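## Task

Place the entire chain bracelet in the back-left compartment, the bangle in the back-right, every ring in the front-right and every ear stud in the front-middle of the six-compartment jewelry box. Each item has to sit lower than the divider tops. Back means the hinge side, and left/right are judged standing at the front looking toward the hinge. The box must end up upright on the table.

## Robot and tools

Robot: two six-joint arms, left_arm and right_arm, each ending in a two-finger parallel gripper. Calibrated bases in the scene frame: left_arm at (+0.019, +0.328, +0.026) m, quat_wxyz (+1.000, 0, 0, -0.031); right_arm at (+0.041, -0.259, +0.023) m, quat_wxyz (+1.000, 0, 0, +0.028). Both bases are level, with +z up.

Frames: the scene frame has its origin at table-top height halfway between the arms; +x points out over the table, +y toward left_arm, +z up. Arm names do not match left/right in the pictures. Each result gives end_effector_position (metres) and end_effector_quat_wxyz in that arm's own base frame (wrist camera poses too); fixed cameras and the table use the scene frame. The reported hand pose can be a few centimetres wrong, worse at full stretch. The gripper's fingers point along its +z and close along its y; the reported point sits between the pads, roughly 1 cm short of the tips.

Row layout (used by every motion tool): one flat list of 14 numbers covering both arms even if only one moves: left_arm waist, shoulder, elbow, wrist pitch, wrist yaw, wrist roll, gripper opening, then the same seven for right_arm. Joint numbers are absolute target angles in radians (not offsets), on the same scale as Joint positions. Nominal ranges: waist -2.618 to 3.054, shoulder 0.000 to 3.142, elbow 0.000 to 3.142, wrist pitch -1.571 to 1.571, wrist yaw -1.571 to 1.571, wrist roll -2.094 to 2.094. True ends may sit up to 0.059 rad either way; a target more than 0.059 beyond a stated end and farther out than the current angle is rejected, and a clipped one yields "joint sent to its limit". Opening is an absolute command from -1 (closed) to +1 (fully open); sending 0 is a real command, so repeat the present value to leave a gripper alone.

execute_actions: actions is a list of actions; each action is a table of 1 to 15 rows, one row per 1/30 s step, and a short table repeats its final row until 15 steps (0.5 s) are used. An empty list just reports state. cameras picks images: omitted, null or ["all"] gives all, [] gives none. Per step, each joint's target can lead its measured angle by at most 0.202 (waist), 0.258 (shoulder), 0.3 (elbow), 0.573 (wrist pitch), 0.522 (wrist yaw and roll) rad, and targets that would shift a gripper over 200 mm are scaled back, so long motions span several actions; resend whatever is unfinished.

move: target is one 14-number row or a list of up to 15 rows (absolute angles and openings). Joints are interpolated together, so the hand follows a curve, with no avoidance of obstacles or the other arm. speed (rad/s, 0.01 to 2, default 0.5) caps the joint with the longest travel; give one value or one per segment. blend (rad, default 0) rounds corners at intermediate rows. opening_speed (at least 0.2 per second on the -1..1 scale) ramps the fingers. blocking=false returns after about 0.5 s while motion continues; a new move takes over from the current point. Paths shorter than 0.5 s are slowed, longer than 10 s stop early. Finger values of the first row go out at the start; those of later rows are applied only after everything halts there. The result adds a "move:" line: done, off_target (resting more than 0.035 rad away), moving, held or fault, possibly limits=held, and the worst joint error per arm. done does not prove no contact.

wait: seconds from 0 to 10; arms keep their last command and a running move continues. stop: brakes the running move (needs room if fast). zoom_image: camera (cam_high, cam_low, cam_left_wrist, cam_right_wrist) and region [x0, y0, x1, y1] in pixels of its newest image, at most 504 by 504. finished_scene: scene is the current scene's integer number; it cannot be undone, and the arrangement must stay correct without the robot.

Result lines: Joint positions (six joint angles plus finger gap in metres, 0.093 fully open) and Joint velocities per arm, marked "within noise" when idle; Joint targets (what joints are currently driven toward; resend these to hold still); Tool commands; grip_measured (motor position on the -1..+1 scale, may read up to 0.02 high); joint torques (total drive output including gravity, positive toward larger angle, joints 1-3 wrap at ±28 N m); "joint command not followed" when a clearance check altered targets; MOTOR HOT at 75 °C.

Gripping: pads meet near -0.94 and each millimetre of object width adds about 0.0208. For a firm grip on a rigid piece send at least 0.24 below its width reading; small or round items like rings and studs may need lower. Keep sending that value to hold; send well above it to release. Grip force is roughly 50 to 65 N per pad.

Cameras: all four images are 896x504; calibration (K, distortion, T_world_to_cam in OpenCV convention) is supplied, fixed cameras may have shifted by up to about 2.3 degrees and 9 mm, and wrist images can lag while moving.

Avoid: dropping pieces or opening while they move, fast contacts and hard presses, any collision between the arms (can fail the scene), anything leaving the table, and tipping the box. Brief tugs on held parts or pushes on loose ones can occur. Long holding, stretched poses or pushing against unreachable targets heat motors: at 90 °C the arm folds and goes idle, at 100 °C it drops. The simulation keeps running while you compose replies.

Each tool is called after ">>>" as name([rows], argument=value, ...), one row to a line, values as JSON.

## Session

>>> execute_actions(actions=[])

Scene clock: 0.00 s.
left_arm: end_effector_position=(+0.0412, +0.3577, +0.2539) grip_measured=+1.000 end_effector_quat_wxyz=(+0.251, -0.461, +0.833, +0.176) | right_arm: end_effector_position=(+0.4969, +0.1004, +0.3422) grip_measured=+1.000 end_effector_quat_wxyz=(+0.726, +0.125, +0.626, -0.256)
Joint positions: left_arm=[1.578 1.454 1.524 -1.069 0.263 0.489 0.093] | right_arm=[0.481 1.846 1.276 0.915 0.99 -0.433 0.093]
Joint velocities: within noise
Joint torques (N m): no reading
Motor temperatures (°C): left_arm=[28 35 32 37 26 28 27] | right_arm=[30 36 35 35 29 26 27]
Heat: left arm: 37 °C; right arm: 36 °C.
Joint targets: left_arm=[1.578 1.446 1.535 -1.064 0.263 0.489] | right_arm=[0.481 1.837 1.283 0.914 0.990 -0.433]
Tool commands: left_gripper/opening=+1.0 right_gripper/opening=+1.0

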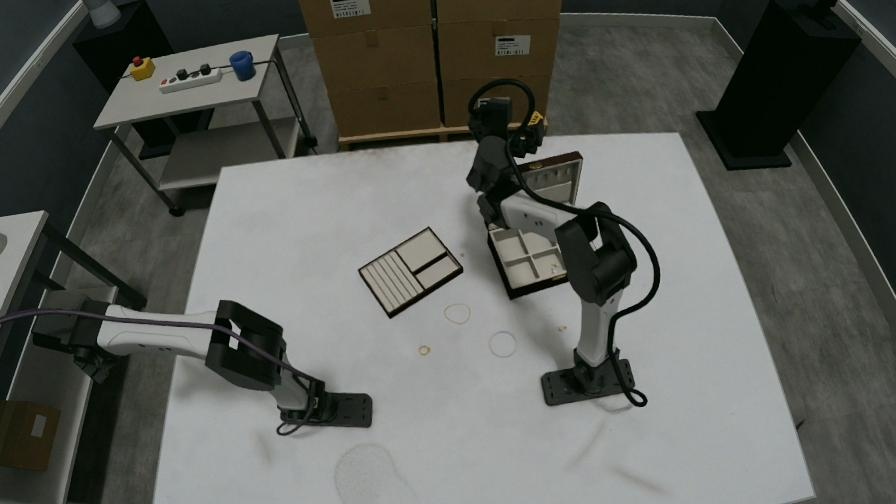

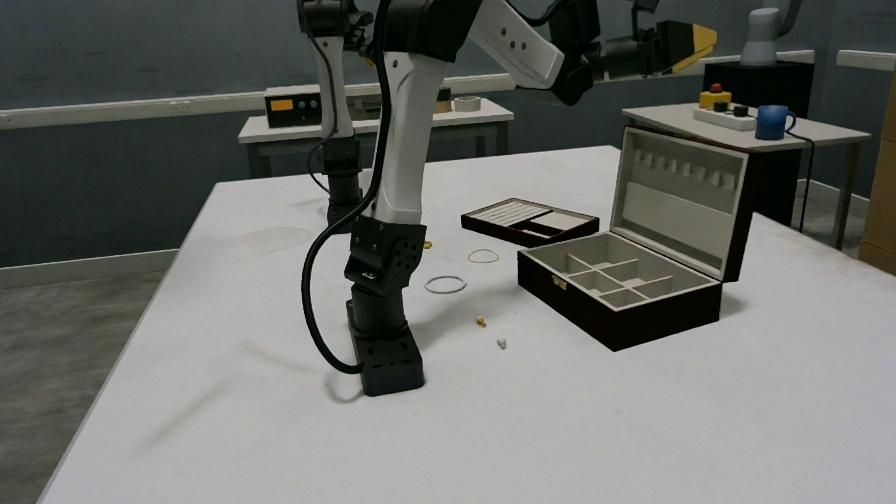

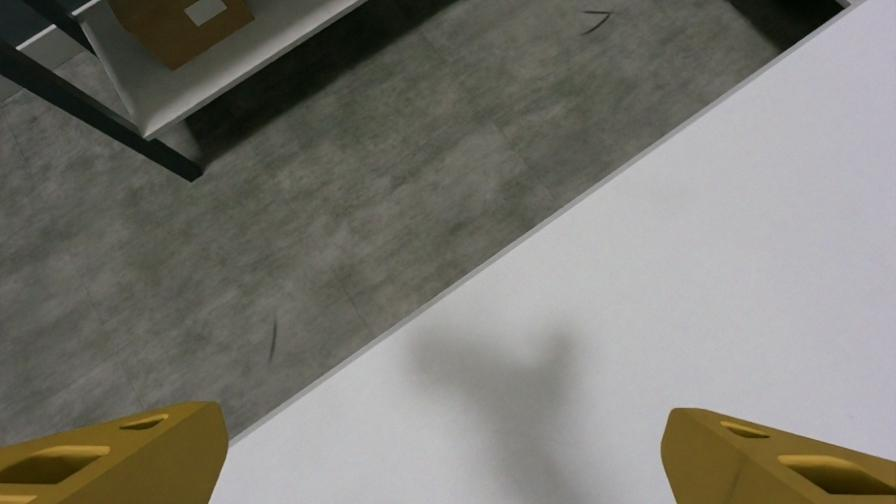

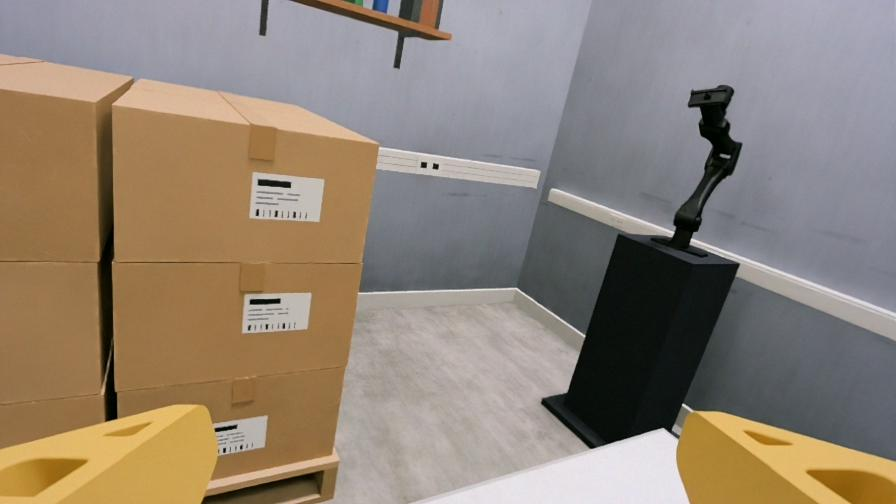

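>>> zoom_image(camera="cam_high", region=[340, 200, 600, 380])

>>> zoom_image(camera="cam_low", region=[400, 180, 640, 360])

>>> zoom_image(camera="cam_low", region=[500, 100, 780, 360])

Scaled by 1.938 from the camera's 896x504 image, which has a finer 1280x720 frame.

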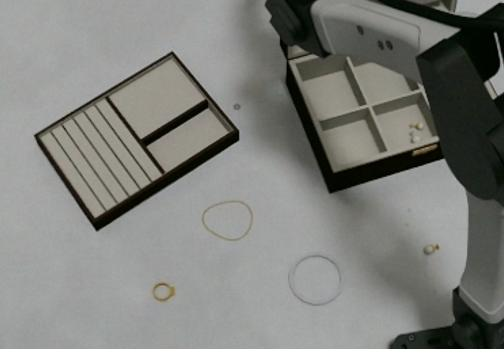

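Scaled by 2.100 from the camera's 896x504 image, which has a finer 1280x720 frame.

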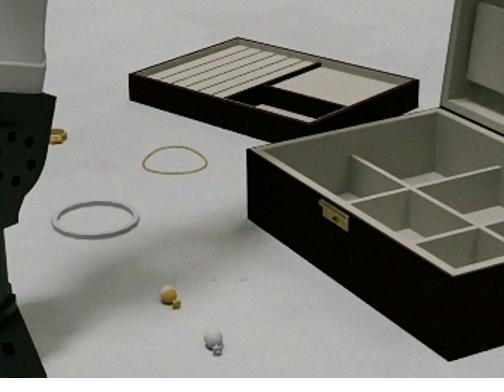

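Scaled by 1.800 from the camera's 896x504 image, which has a finer 1280x720 frame.

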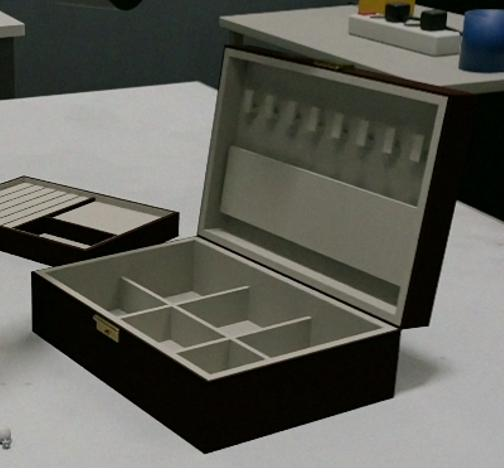

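>>> move([
  [1.578,1.446,1.535,-1.064,0.263,0.489,1,0.481,1.2,1.3,0.3,0.0,0,1],
  [1.578,1.446,1.535,-1.064,0.263,0.489,1,-1.2,1.2,1.3,-0.8,0.0,0,1],
], speed=0.9, blend=0.2)

>>> zoom_image(camera="cam_high", region=[350, 210, 630, 367])

>>> zoom_image(camera="cam_high", region=[470, 120, 630, 210])

>>> zoom_image(camera="cam_high", region=[470, 210, 630, 300])

>>> zoom_image(camera="cam_high", region=[400, 270, 600, 382])

Scene clock: 78.50 s.
left_arm: end_effector_position=(+0.0412, +0.3577, +0.2539) grip_measured=+1.000 end_effector_quat_wxyz=(+0.251, -0.461, +0.833, +0.176) | right_arm: end_effector_position=(+0.1269, -0.3267, +0.2799) grip_measured=+1.000 end_effector_quat_wxyz=(+0.342, +0.509, +0.753, -0.240)
Joint positions: left_arm=[1.578 1.454 1.524 -1.069 0.263 0.489 0.093] | right_arm=[-1.197 1.209 1.282 -0.782 0.007 -0.011 0.093]
Joint velocities: within noise
Joint torques (N m): left_arm=[-0.2 -5.78 6.89 1.4 0.23 0.02] | right_arm=[0.21 -5.44 9.33 1.76 -0.06 0.17]
Motor temperatures (°C): left_arm=[28 38 35 39 26 28 27] | right_arm=[30 53 42 38 28 26 27]
Heat: left arm: 39 °C; right arm: 53 °C.
Joint targets: left_arm=[1.578 1.446 1.535 -1.064 0.263 0.489] | right_arm=[-1.200 1.200 1.300 -0.800 0.000 0.000]
move: done
camera_calibration:
cam_right_wrist: T_world_to_cam=[[-0.925566, -0.378407, 0.0116788, -0.0101182], [-0.351251, 0.846817, -0.399405, 0.472359], [0.141248, -0.373777, -0.9167, 0.193025], [0, 0, 0, 1]] pos_world=[0.129287, -0.331682, 0.365727]

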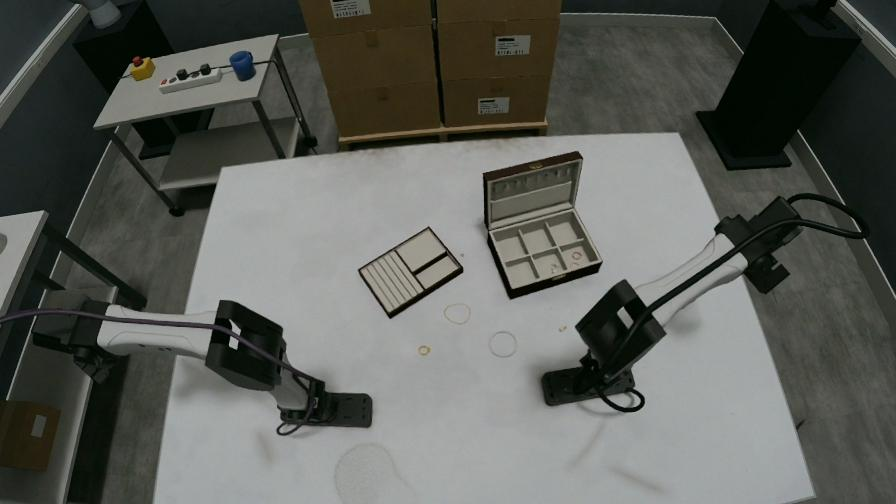

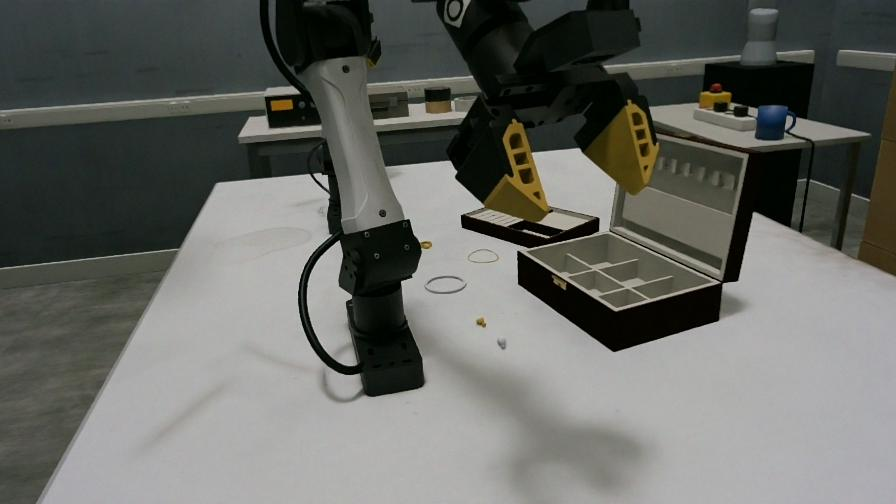

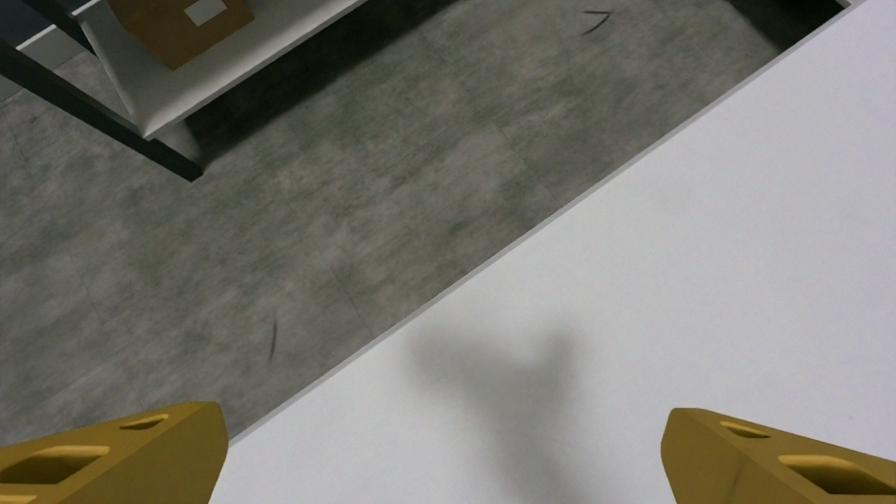

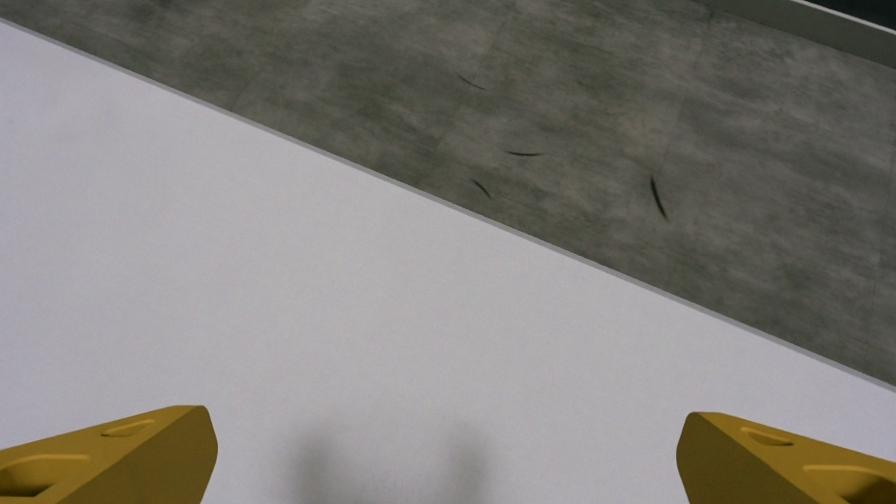

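Scaled by 1.800 from the camera's 896x504 image, which has a finer 1280x720 frame.

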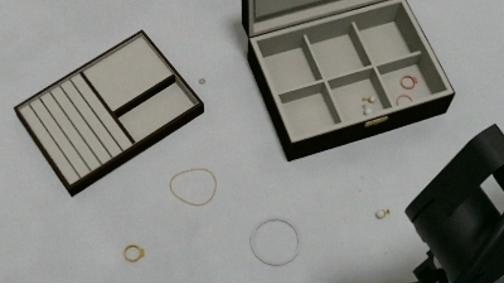

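Scaled by 3.150 from the camera's 896x504 image, which has a finer 1280x720 frame.

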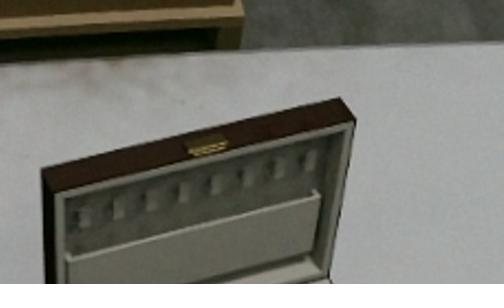

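Scaled by 3.150 from the camera's 896x504 image, which has a finer 1280x720 frame.

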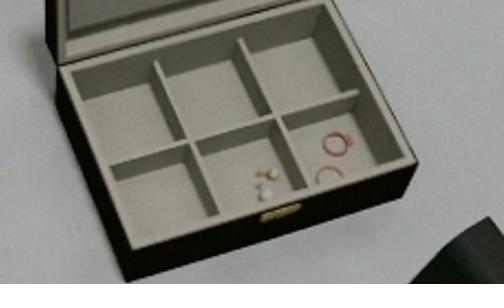

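Scaled by 2.520 from the camera's 896x504 image, which has a finer 1280x720 frame.

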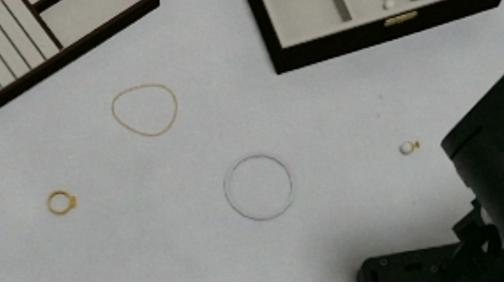

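>>> move(target=[1.578,1.446,1.535,-1.064,0.263,0.489,1,0.0,1.336,1.385,-1.55,0.0,0,0.5], speed=0.9, cameras=["cam_right_wrist","cam_low","cam_high"])

>>> zoom_image(camera="cam_right_wrist", region=[200, 0, 700, 500])

Scene clock: 118.83 s.
left_arm: end_effector_position=(+0.0412, +0.3577, +0.2539) grip_measured=+1.000 end_effector_quat_wxyz=(+0.251, -0.461, +0.833, +0.176) | right_arm: end_effector_position=(+0.2170, -0.0013, +0.1971) grip_measured=+0.502 end_effector_quat_wxyz=(+0.038, -0.003, +0.999, -0.001)
Joint positions: left_arm=[1.578 1.454 1.524 -1.069 0.263 0.489 0.093] | right_arm=[-0.005 1.326 1.364 -1.533 0.002 -0.011 0.069]
Joint velocities: within noise
Joint torques (N m): left_arm=[-0.2 -5.79 6.89 1.4 0.23 0.03] | right_arm=[0.87 -3.52 8.38 0.35 0.01 0.16]
Motor temperatures (°C): left_arm=[28 38 36 39 26 27 27] | right_arm=[30 43 45 38 28 26 27]
Heat: left arm: 39 °C; right arm: 45 °C.
Joint targets: left_arm=[1.578 1.446 1.535 -1.064 0.263 0.489] | right_arm=[0.000 1.336 1.385 -1.550 0.000 0.000]
move: done
camera_calibration:
cam_right_wrist: T_world_to_cam=[[0.0135905, -0.999883, -0.00700803, -0.00360187], [-0.930619, -0.015212, 0.365673, 0.169112], [-0.365737, 0.00155214, -0.930717, 0.339216], [0, 0, 0, 1]] pos_world=[0.281492, -0.00155542, 0.253849]
Images, in order (width x height): cam_high 896x504, cam_low 896x504, cam_right_wrist 896x504.

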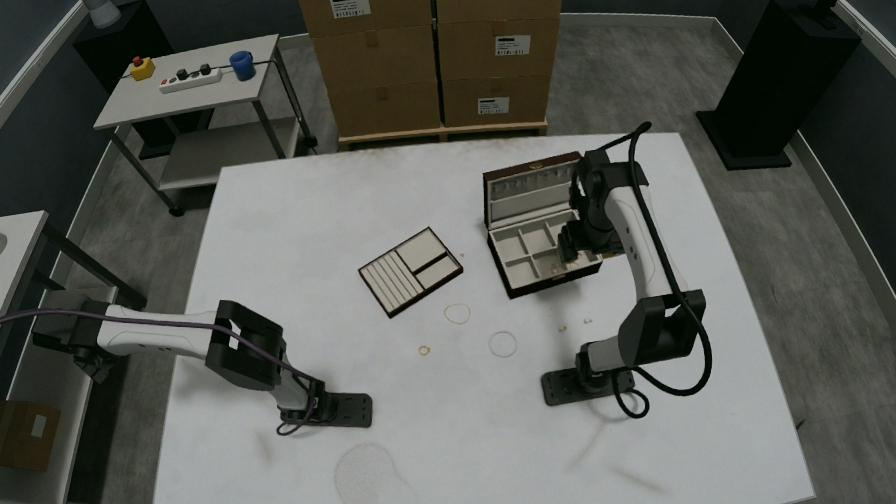

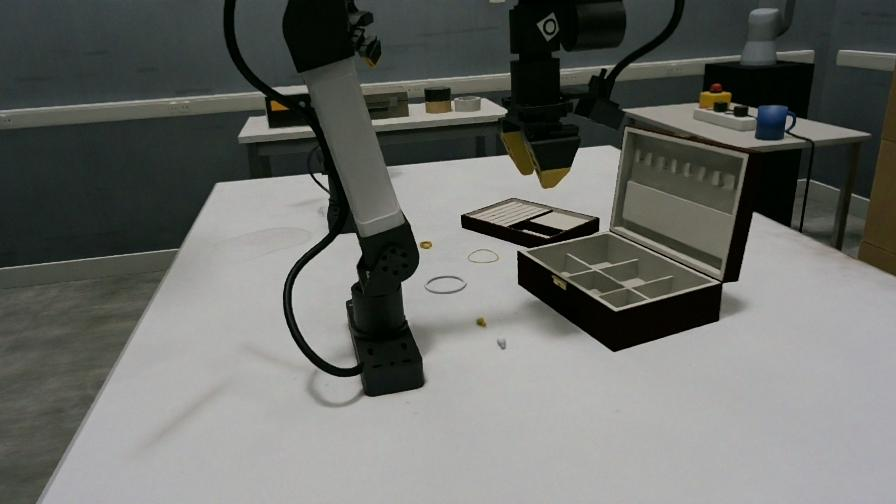

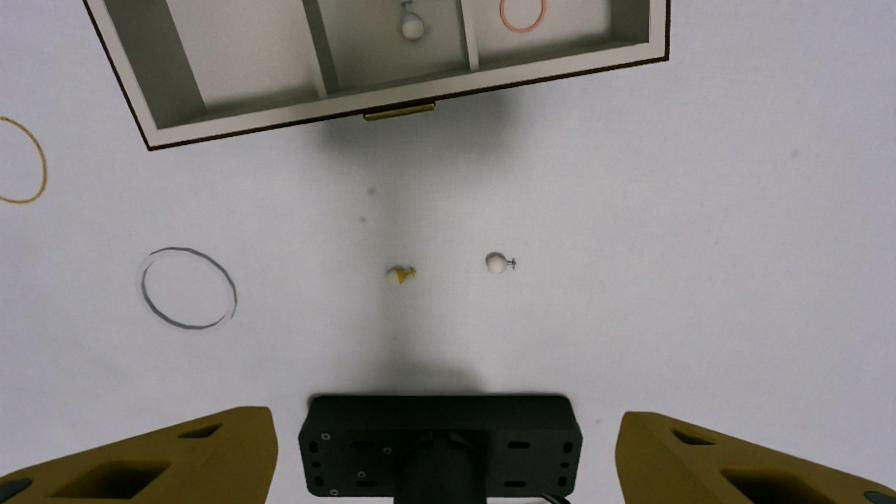

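Scaled by 1.008 from the camera's 896x504 image, which has a finer 1280x720 frame.

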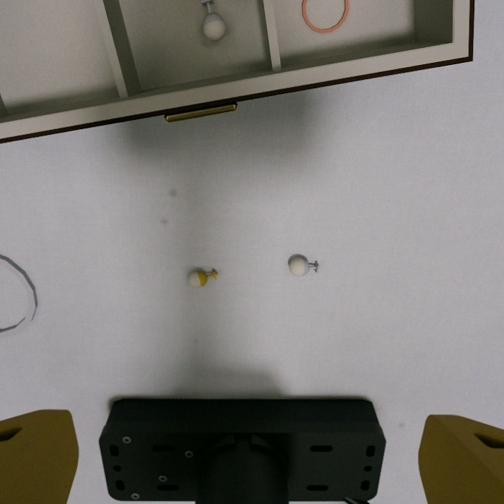

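>>> move(target=[1.578,1.446,1.535,-1.064,0.263,0.489,1,-0.194,1.222,0.715,-1.07,0.0,1.377,0.0], speed=1.0, cameras=["cam_right_wrist","cam_high"])

>>> zoom_image(camera="cam_high", region=[380, 220, 520, 360])

Scene clock: 179.90 s.
left_arm: end_effector_position=(+0.0412, +0.3577, +0.2539) grip_measured=+1.000 end_effector_quat_wxyz=(+0.251, -0.461, +0.833, +0.176) | right_arm: end_effector_position=(+0.1658, -0.0319, +0.0522) grip_measured=+0.002 end_effector_quat_wxyz=(-0.012, +0.700, +0.714, -0.009)
Joint positions: left_arm=[1.578 1.454 1.524 -1.069 0.263 0.489 0.093] | right_arm=[-0.188 1.236 0.722 -1.086 0.002 1.364 0.045]
Joint velocities: within noise
Joint torques (N m): left_arm=[-0.18 -5.79 6.9 1.4 0.23 0.03] | right_arm=[-0.05 -4.53 5.45 0.4 0.07 0.18]
Motor temperatures (°C): left_arm=[27 38 36 39 26 27 27] | right_arm=[30 39 45 34 27 26 27]
Heat: left arm: 39 °C; right arm: 45 °C.
Joint targets: left_arm=[1.578 1.446 1.535 -1.064 0.263 0.489] | right_arm=[-0.194 1.222 0.715 -1.070 0.000 1.377]
move: done
camera_calibration:
cam_right_wrist: T_world_to_cam=[[-0.999487, -0.0255229, 0.0193453, 0.163165], [-0.0144575, 0.898579, 0.438574, 0.047445], [-0.0285769, 0.438069, -0.898487, 0.14206], [0, 0, 0, 1]] pos_world=[0.167827, -0.100701, 0.103674]
Images, in order (width x height): cam_high 896x504, cam_right_wrist 896x504.

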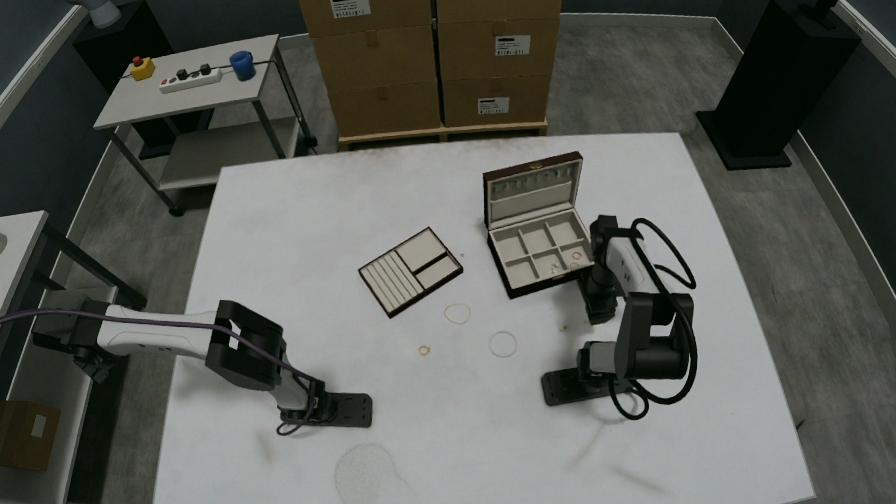

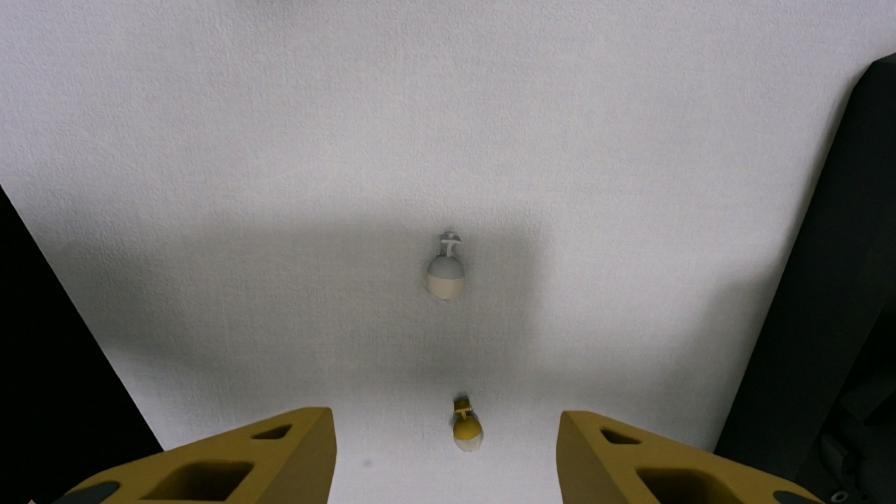

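Scaled by 3.600 from the camera's 896x504 image, which has a finer 1280x720 frame.

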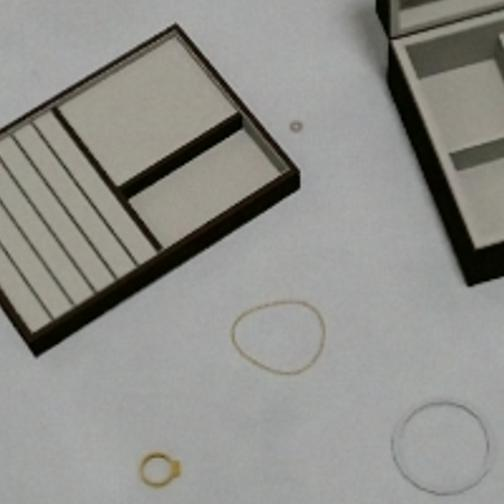

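>>> move(target=[1.578,1.446,1.535,-1.064,0.263,0.489,1,-0.19,1.337,0.522,-0.756,0.0,1.377,0.0], speed=0.5, cameras=["cam_right_wrist","cam_low"])

>>> zoom_image(camera="cam_low", region=[440, 280, 560, 370])

Scene clock: 193.20 s.
left_arm: end_effector_position=(+0.0412, +0.3577, +0.2539) grip_measured=+1.000 end_effector_quat_wxyz=(+0.251, -0.461, +0.833, +0.176) | right_arm: end_effector_position=(+0.1579, -0.0304, -0.0052) grip_measured=+0.002 end_effector_quat_wxyz=(-0.017, +0.701, +0.713, -0.012)
Joint positions: left_arm=[1.578 1.454 1.524 -1.069 0.263 0.489 0.093] | right_arm=[-0.188 1.327 0.533 -0.818 0.002 1.365 0.045]
Joint velocities: within noise
Joint torques (N m): left_arm=[-0.18 -5.79 6.89 1.4 0.23 0.02] | right_arm=[0.29 -2.43 4.33 0.85 0.07 0.18]
Motor temperatures (°C): left_arm=[27 38 37 39 26 27 27] | right_arm=[30 39 43 34 27 26 27]
Heat: left arm: 39 °C; right arm: 43 °C.
Joint targets: left_arm=[1.578 1.446 1.535 -1.064 0.263 0.489] | right_arm=[-0.190 1.337 0.522 -0.756 0.000 1.377]
move: off_target (right_arm); right_arm: the wrist pitch is farthest, 0.062 rad from its target
camera_calibration:
cam_right_wrist: T_world_to_cam=[[-0.999235, -0.0244323, 0.0305336, 0.156509], [-0.00848586, 0.897669, 0.440588, 0.0701999], [-0.0381737, 0.439992, -0.89719, 0.0911891], [0, 0, 0, 1]] pos_world=[0.160466, -0.0993149, 0.0461059]
Images, in order (width x height): cam_low 896x504, cam_right_wrist 896x504.

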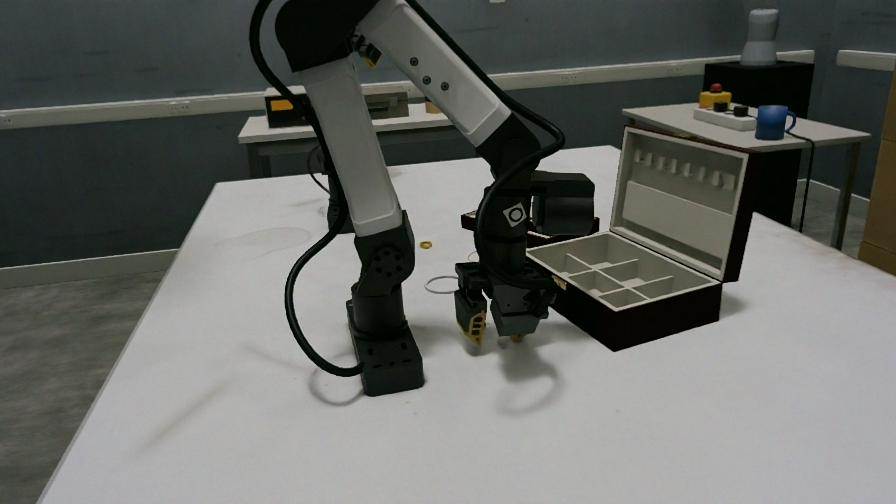

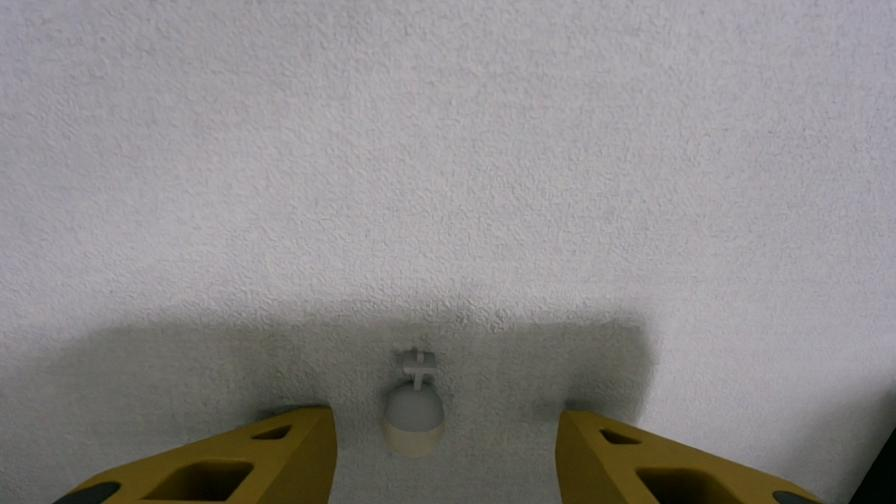

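Scaled by 4.200 from the camera's 896x504 image, which has a finer 1280x720 frame.

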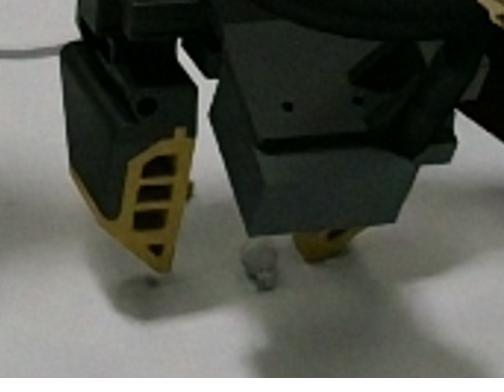

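>>> move([
  [1.578,1.446,1.535,-1.064,0.263,0.489,1,-0.19,1.347,0.507,-0.73,0.0,1.377,0.0],
  [1.578,1.446,1.535,-1.064,0.263,0.489,1,-0.19,1.347,0.507,-0.73,0.0,1.377,-1],
], speed=0.3, opening_speed=1.5, cameras=["cam_right_wrist"])

Scene clock: 207.77 s.
left_arm: end_effector_position=(+0.0412, +0.3577, +0.2539) grip_measured=+1.000 end_effector_quat_wxyz=(+0.251, -0.461, +0.833, +0.176) | right_arm: end_effector_position=(+0.1745, -0.0305, -0.0064) grip_measured=-0.933 end_effector_quat_wxyz=(+0.007, +0.701, +0.713, +0.014)
Joint positions: left_arm=[1.578 1.454 1.524 -1.069 0.263 0.489 0.093] | right_arm=[-0.188 1.328 0.528 -0.743 -0.016 1.365 0]
Joint velocities: within noise
Joint torques (N m): left_arm=[-0.17 -5.78 6.89 1.4 0.23 0.03] | right_arm=[0.29 -1.72 3.48 0.49 0.23 0.17]
Motor temperatures (°C): left_arm=[27 38 37 39 26 27 27] | right_arm=[30 38 41 34 27 26 27]
Heat: left arm: 39 °C; right arm: 41 °C.
Joint targets: left_arm=[1.578 1.446 1.535 -1.064 0.263 0.489] | right_arm=[-0.190 1.347 0.507 -0.730 0.000 1.377]
move: done; target 2's new numbers were sent with right_arm's wrist pitch 0.087 rad from that target
camera_calibration:
cam_right_wrist: T_world_to_cam=[[-0.998885, -0.0239042, -0.0407208, 0.17257], [-0.0394961, 0.895602, 0.443099, 0.0763198], [0.0258777, 0.444213, -0.895547, 0.0797003], [0, 0, 0, 1]] pos_world=[0.173329, -0.099631, 0.0445853]
Images, in order (width x height): cam_right_wrist 896x504.

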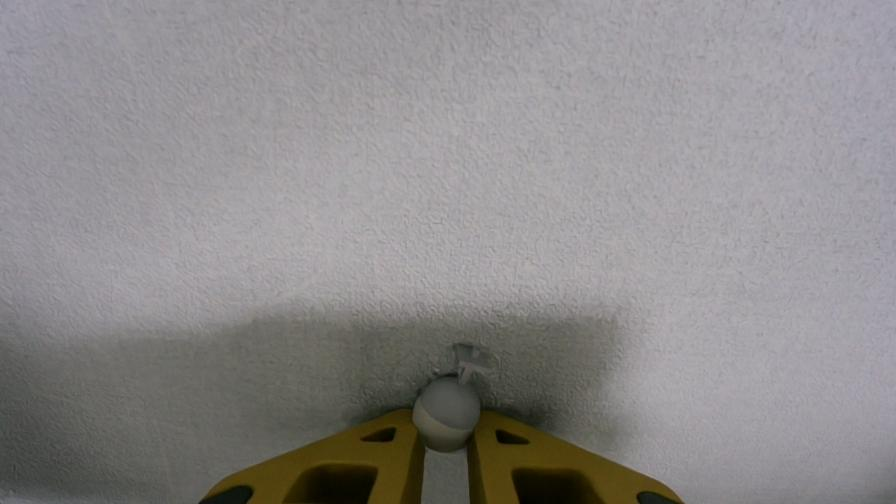

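>>> move([
  [1.578,1.446,1.535,-1.064,0.263,0.489,1,-0.19,1.347,0.507,-0.74,0.0,1.377,-0.4],
  [1.578,1.446,1.535,-1.064,0.263,0.489,1,-0.229,1.351,0.502,-0.74,0.0,1.377,-0.4],
  [1.578,1.446,1.535,-1.064,0.263,0.489,1,-0.229,1.351,0.502,-0.74,0.0,1.377,-1],
], speed=0.3, opening_speed=1.5, cameras=["cam_right_wrist"])

Scene clock: 222.87 s.
left_arm: end_effector_position=(+0.0412, +0.3577, +0.2539) grip_measured=+1.000 end_effector_quat_wxyz=(+0.251, -0.461, +0.833, +0.176) | right_arm: end_effector_position=(+0.1735, -0.0316, -0.0065) grip_measured=-0.931 end_effector_quat_wxyz=(+0.000, +0.711, +0.703, +0.023)
Joint positions: left_arm=[1.578 1.454 1.524 -1.069 0.263 0.489 0.093] | right_arm=[-0.218 1.328 0.528 -0.746 -0.04 1.365 0.001]
Joint velocities: within noise
Joint torques (N m): left_arm=[-0.18 -5.78 6.89 1.4 0.23 0.03] | right_arm=[-0.49 -1.36 3.06 0.41 0.46 0.17]
Motor temperatures (°C): left_arm=[27 38 37 39 26 27 27] | right_arm=[30 37 40 33 27 26 28]
Heat: left arm: 39 °C; right arm: 40 °C.
Joint targets: left_arm=[1.578 1.446 1.535 -1.064 0.263 0.489] | right_arm=[-0.229 1.351 0.502 -0.740 0.000 1.377]
move: off_target (right_arm); target 3's new numbers were sent with right_arm's wrist pitch 0.036 rad from that target; right_arm: the wrist yaw is farthest, 0.040 rad from its target
camera_calibration:
cam_right_wrist: T_world_to_cam=[[-0.999068, 0.00619663, -0.0427068, 0.172563], [-0.0143513, 0.8856, 0.464227, 0.0727643], [0.0406977, 0.464408, -0.884686, 0.0782892], [0, 0, 0, 1]] pos_world=[0.170261, -0.101867, 0.0428518]
Images, in order (width x height): cam_right_wrist 896x504.

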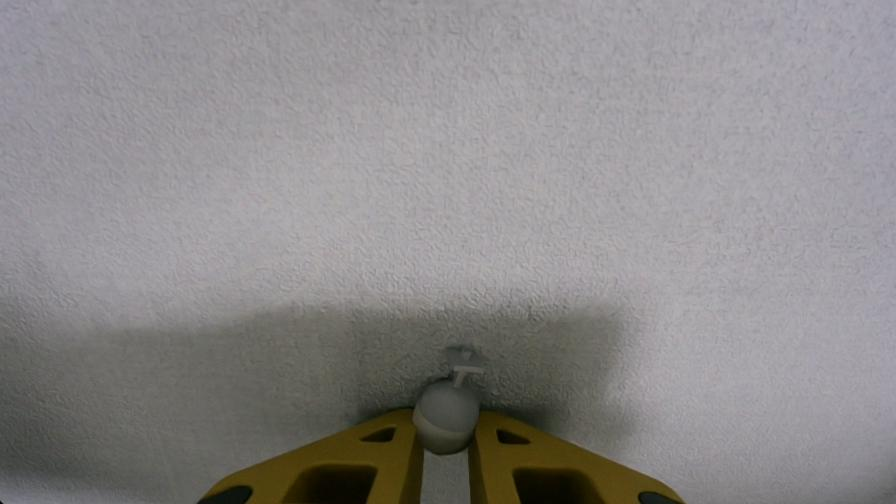

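>>> move([
  [1.578,1.446,1.535,-1.064,0.263,0.489,1,-0.219,1.222,0.715,-1.03,0.0,1.377,-1],
  [1.578,1.446,1.535,-1.064,0.263,0.489,1,-0.1,1.25,1.1,-1.35,0.0,1.377,-1],
  [1.578,1.446,1.535,-1.064,0.263,0.489,1,0.0965,1.733,1.327,-1.165,0.0,1.49,-1],
], speed=[0.5,0.8,0.8], blend=0.15, cameras=["cam_right_wrist","cam_high"])

Scene clock: 241.43 s.
left_arm: end_effector_position=(+0.0412, +0.3577, +0.2539) grip_measured=+1.000 end_effector_quat_wxyz=(+0.251, -0.461, +0.833, +0.176) | right_arm: end_effector_position=(+0.3004, +0.0293, +0.0866) grip_measured=-0.931 end_effector_quat_wxyz=(-0.013, +0.637, +0.770, -0.009)
Joint positions: left_arm=[1.578 1.454 1.524 -1.069 0.263 0.489 0.093] | right_arm=[0.094 1.728 1.307 -1.181 -0.005 1.477 0.001]
Joint velocities: within noise
Joint torques (N m): left_arm=[-0.2 -5.79 6.87 1.4 0.23 0.03] | right_arm=[0.68 -7.91 8.14 0.36 0.14 0.19]
Motor temperatures (°C): left_arm=[27 38 37 39 26 27 27] | right_arm=[30 37 40 33 27 26 28]
Heat: left arm: 39 °C; right arm: 40 °C.
Joint targets: left_arm=[1.578 1.446 1.535 -1.064 0.263 0.489] | right_arm=[0.096 1.733 1.327 -1.165 0.000 1.490]
move: done; blend cut to 0.145 rad at target 1
camera_calibration:
cam_right_wrist: T_world_to_cam=[[-0.980886, -0.193546, 0.0200656, 0.297923], [-0.164924, 0.881665, 0.442116, 0.0247431], [-0.103261, 0.430356, -0.896733, 0.17251], [0, 0, 0, 1]] pos_world=[0.314122, -0.038394, 0.137778]
Images, in order (width x height): cam_high 896x504, cam_right_wrist 896x504.

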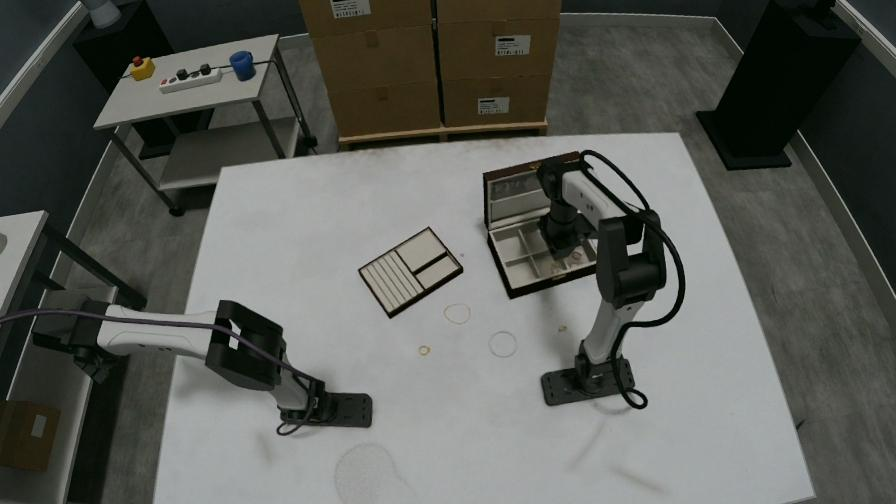

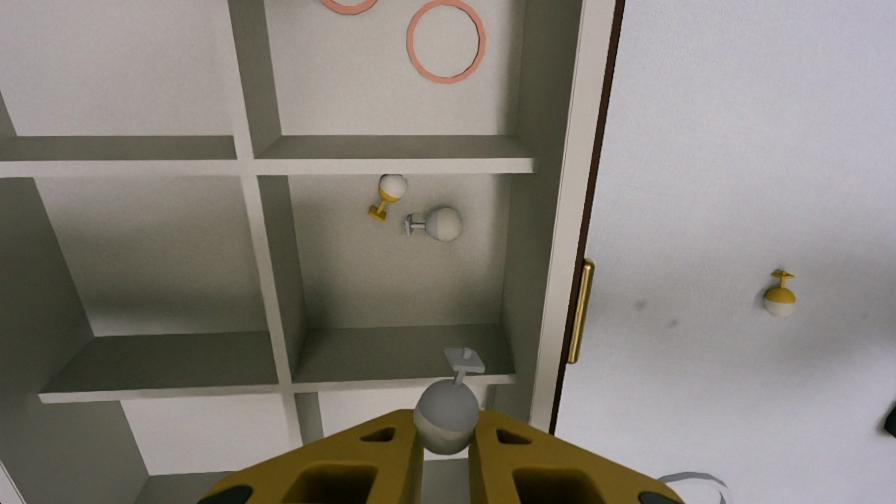

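>>> move(target=[1.578,1.446,1.535,-1.064,0.263,0.489,1,0.1,1.84,1.105,-0.81,0.0,1.49,-1], speed=0.5, cameras=["cam_right_wrist"])

Scene clock: 261.13 s.
left_arm: end_effector_position=(+0.0412, +0.3577, +0.2539) grip_measured=+1.000 end_effector_quat_wxyz=(+0.251, -0.461, +0.833, +0.176) | right_arm: end_effector_position=(+0.3158, +0.0307, +0.0097) grip_measured=-0.931 end_effector_quat_wxyz=(+0.006, +0.638, +0.770, +0.010)
Joint positions: left_arm=[1.578 1.454 1.524 -1.069 0.263 0.489 0.093] | right_arm=[0.094 1.831 1.11 -0.827 -0.005 1.478 0.001]
Joint velocities: within noise
Joint torques (N m): left_arm=[-0.18 -5.78 6.89 1.4 0.23 0.03] | right_arm=[0.98 -8.05 5.24 0.49 0.13 0.18]
Motor temperatures (°C): left_arm=[27 38 37 39 26 27 27] | right_arm=[30 41 40 32 27 26 29]
Heat: left arm: 39 °C; right arm: 41 °C.
Joint targets: left_arm=[1.578 1.446 1.535 -1.064 0.263 0.489] | right_arm=[0.100 1.840 1.105 -0.810 0.000 1.490]
move: done
camera_calibration:
cam_right_wrist: T_world_to_cam=[[-0.980723, -0.192387, -0.0341982, 0.315208], [-0.187793, 0.879613, 0.437052, 0.0673043], [-0.0540019, 0.435049, -0.898786, 0.0888739], [0, 0, 0, 1]] pos_world=[0.32657, -0.0372244, 0.0612426]
Images, in order (width x height): cam_right_wrist 896x504.

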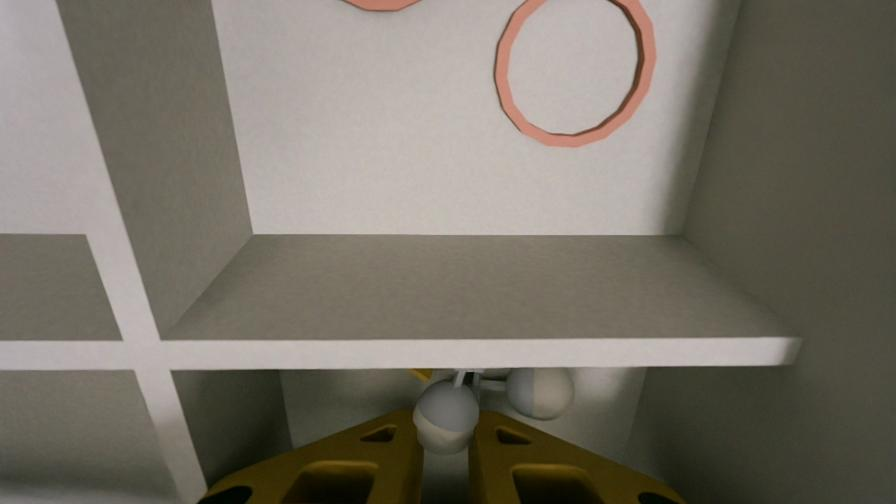

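>>> move([
  [1.578,1.446,1.535,-1.064,0.263,0.489,1,0.1,1.85,1.08,-0.775,0.0,1.49,-1],
  [1.578,1.446,1.535,-1.064,0.263,0.489,1,0.1,1.85,1.08,-0.775,0.0,1.49,-0.5],
  [1.578,1.446,1.535,-1.064,0.263,0.489,1,0.1,1.733,1.347,-1.15,0.0,1.49,-0.5],
], speed=0.5, opening_speed=1, cameras=["cam_right_wrist"])

Scene clock: 273.20 s.
left_arm: end_effector_position=(+0.0412, +0.3577, +0.2539) grip_measured=+1.000 end_effector_quat_wxyz=(+0.251, -0.461, +0.833, +0.176) | right_arm: end_effector_position=(+0.3182, +0.0302, +0.0850) grip_measured=-0.502 end_effector_quat_wxyz=(+0.006, +0.638, +0.770, +0.005)
Joint positions: left_arm=[1.578 1.454 1.524 -1.069 0.263 0.489 0.093] | right_arm=[0.095 1.753 1.331 -1.133 0.002 1.478 0.021]
Joint velocities: within noise
Joint torques (N m): left_arm=[-0.18 -5.78 6.89 1.4 0.23 0.02] | right_arm=[0.88 -10.69 7.83 0.12 0.07 0.17]
Motor temperatures (°C): left_arm=[27 38 37 39 26 27 27] | right_arm=[30 42 40 32 27 26 29]
Heat: left arm: 39 °C; right arm: 42 °C.
Joint targets: left_arm=[1.578 1.446 1.535 -1.064 0.263 0.489] | right_arm=[0.100 1.733 1.347 -1.150 0.000 1.490]
move: done
camera_calibration:
cam_right_wrist: T_world_to_cam=[[-0.98083, -0.193232, -0.0251703, 0.319368], [-0.185, 0.882806, 0.431773, 0.034838], [-0.0612116, 0.428152, -0.901631, 0.159622], [0, 0, 0, 1]] pos_world=[0.329461, -0.0373859, 0.136917]
Images, in order (width x height): cam_right_wrist 896x504.

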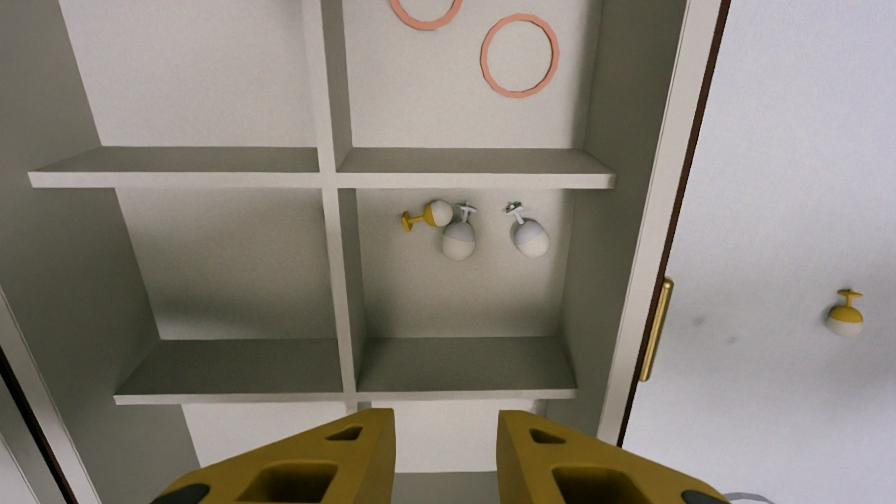

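>>> move([
  [1.578,1.446,1.535,-1.064,0.263,0.489,1,0.15,1.4,1.347,-1.5,0.0,1.6,0],
  [1.578,1.446,1.535,-1.064,0.263,0.489,1,0.211,1.191,0.654,-1.024,0.0,1.78,0],
], speed=0.9, blend=0.15, opening_speed=1, cameras=["cam_right_wrist"])

Scene clock: 290.40 s.
left_arm: end_effector_position=(+0.0412, +0.3577, +0.2539) grip_measured=+1.000 end_effector_quat_wxyz=(+0.251, -0.461, +0.833, +0.176) | right_arm: end_effector_position=(+0.1590, +0.0328, +0.0419) grip_measured=-0.002 end_effector_quat_wxyz=(-0.003, +0.704, +0.710, -0.007)
Joint positions: left_arm=[1.578 1.454 1.524 -1.069 0.263 0.489 0.093] | right_arm=[0.205 1.204 0.659 -1.041 0.002 1.767 0.045]
Joint velocities: within noise
Joint torques (N m): left_arm=[-0.18 -5.78 6.89 1.4 0.23 0.02] | right_arm=[1.02 -4.07 5.52 0.4 0.07 0.15]
Motor temperatures (°C): left_arm=[27 38 37 39 26 27 27] | right_arm=[30 43 42 32 27 26 28]
Heat: left arm: 39 °C; right arm: 43 °C.
Joint targets: left_arm=[1.578 1.446 1.535 -1.064 0.263 0.489] | right_arm=[0.211 1.191 0.654 -1.024 0.000 1.780]
move: done
camera_calibration:
cam_right_wrist: T_world_to_cam=[[-0.999881, -0.0148246, 0.00416319, 0.158559], [-0.0115862, 0.902418, 0.430707, -0.00648839], [-0.010142, 0.430607, -0.902482, 0.101798], [0, 0, 0, 1]] pos_world=[0.159497, -0.035629, 0.094005]
Images, in order (width x height): cam_right_wrist 896x504.

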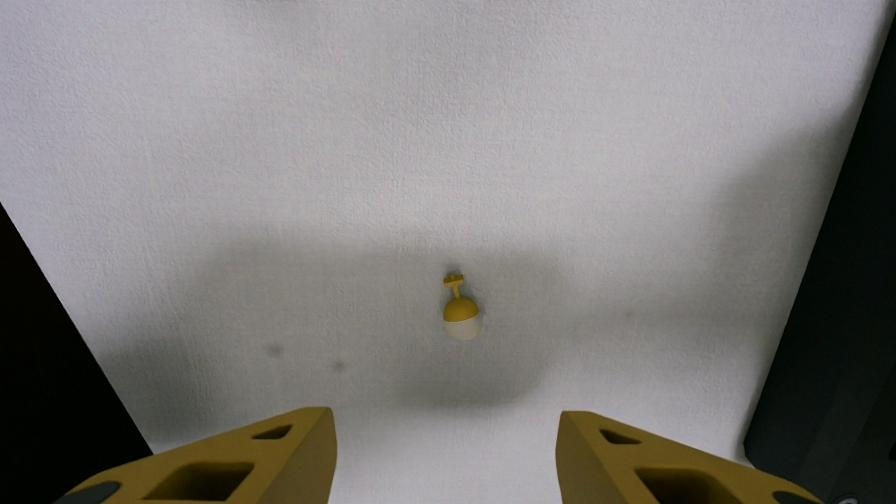

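>>> move([
  [1.578,1.446,1.535,-1.064,0.263,0.489,1,0.245,1.285,0.511,-0.755,0.0,1.81,0],
  [1.578,1.446,1.535,-1.064,0.263,0.489,1,0.245,1.285,0.511,-0.755,0.0,1.81,-1],
], speed=0.4, opening_speed=1.5, cameras=["cam_right_wrist"])

Scene clock: 303.90 s.
left_arm: end_effector_position=(+0.0412, +0.3577, +0.2539) grip_measured=+1.000 end_effector_quat_wxyz=(+0.251, -0.461, +0.833, +0.176) | right_arm: end_effector_position=(+0.1674, +0.0405, -0.0013) grip_measured=-0.936 end_effector_quat_wxyz=(+0.011, +0.703, +0.711, +0.016)
Joint positions: left_arm=[1.578 1.454 1.524 -1.069 0.263 0.489 0.093] | right_arm=[0.239 1.278 0.517 -0.771 0.002 1.798 0]
Joint velocities: within noise
Joint torques (N m): left_arm=[-0.18 -5.78 6.89 1.4 0.23 0.02] | right_arm=[1.01 -2.43 5.01 0.52 0.07 0.18]
Motor temperatures (°C): left_arm=[27 38 37 40 26 27 27] | right_arm=[30 41 41 32 27 26 28]
Heat: left arm: 40 °C; right arm: 41 °C.
Joint targets: left_arm=[1.578 1.446 1.535 -1.064 0.263 0.489] | right_arm=[0.245 1.285 0.511 -0.755 0.000 1.810]
move: done
camera_calibration:
cam_right_wrist: T_world_to_cam=[[-0.998628, -0.0179676, -0.0491869, 0.167079], [-0.037836, 0.896941, 0.440527, 0.00990914], [0.0362025, 0.441784, -0.896391, 0.0513242], [0, 0, 0, 1]] pos_world=[0.165367, -0.0285601, 0.0498594]
Images, in order (width x height): cam_right_wrist 896x504.

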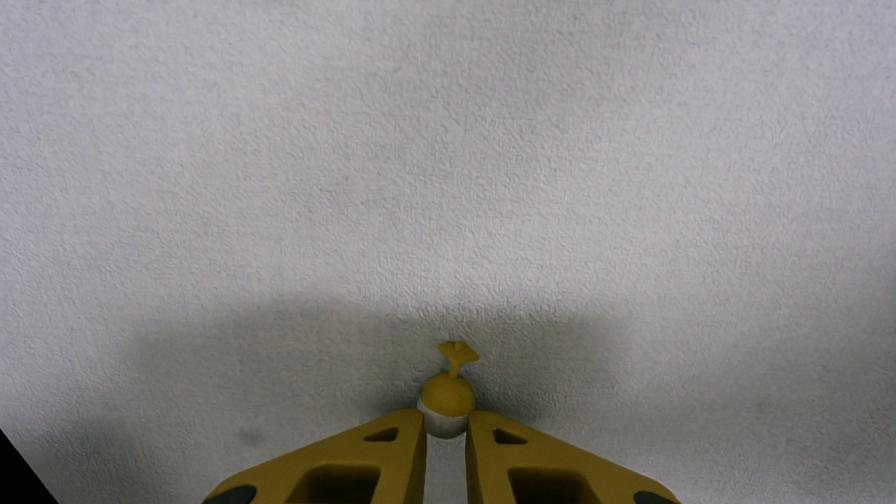

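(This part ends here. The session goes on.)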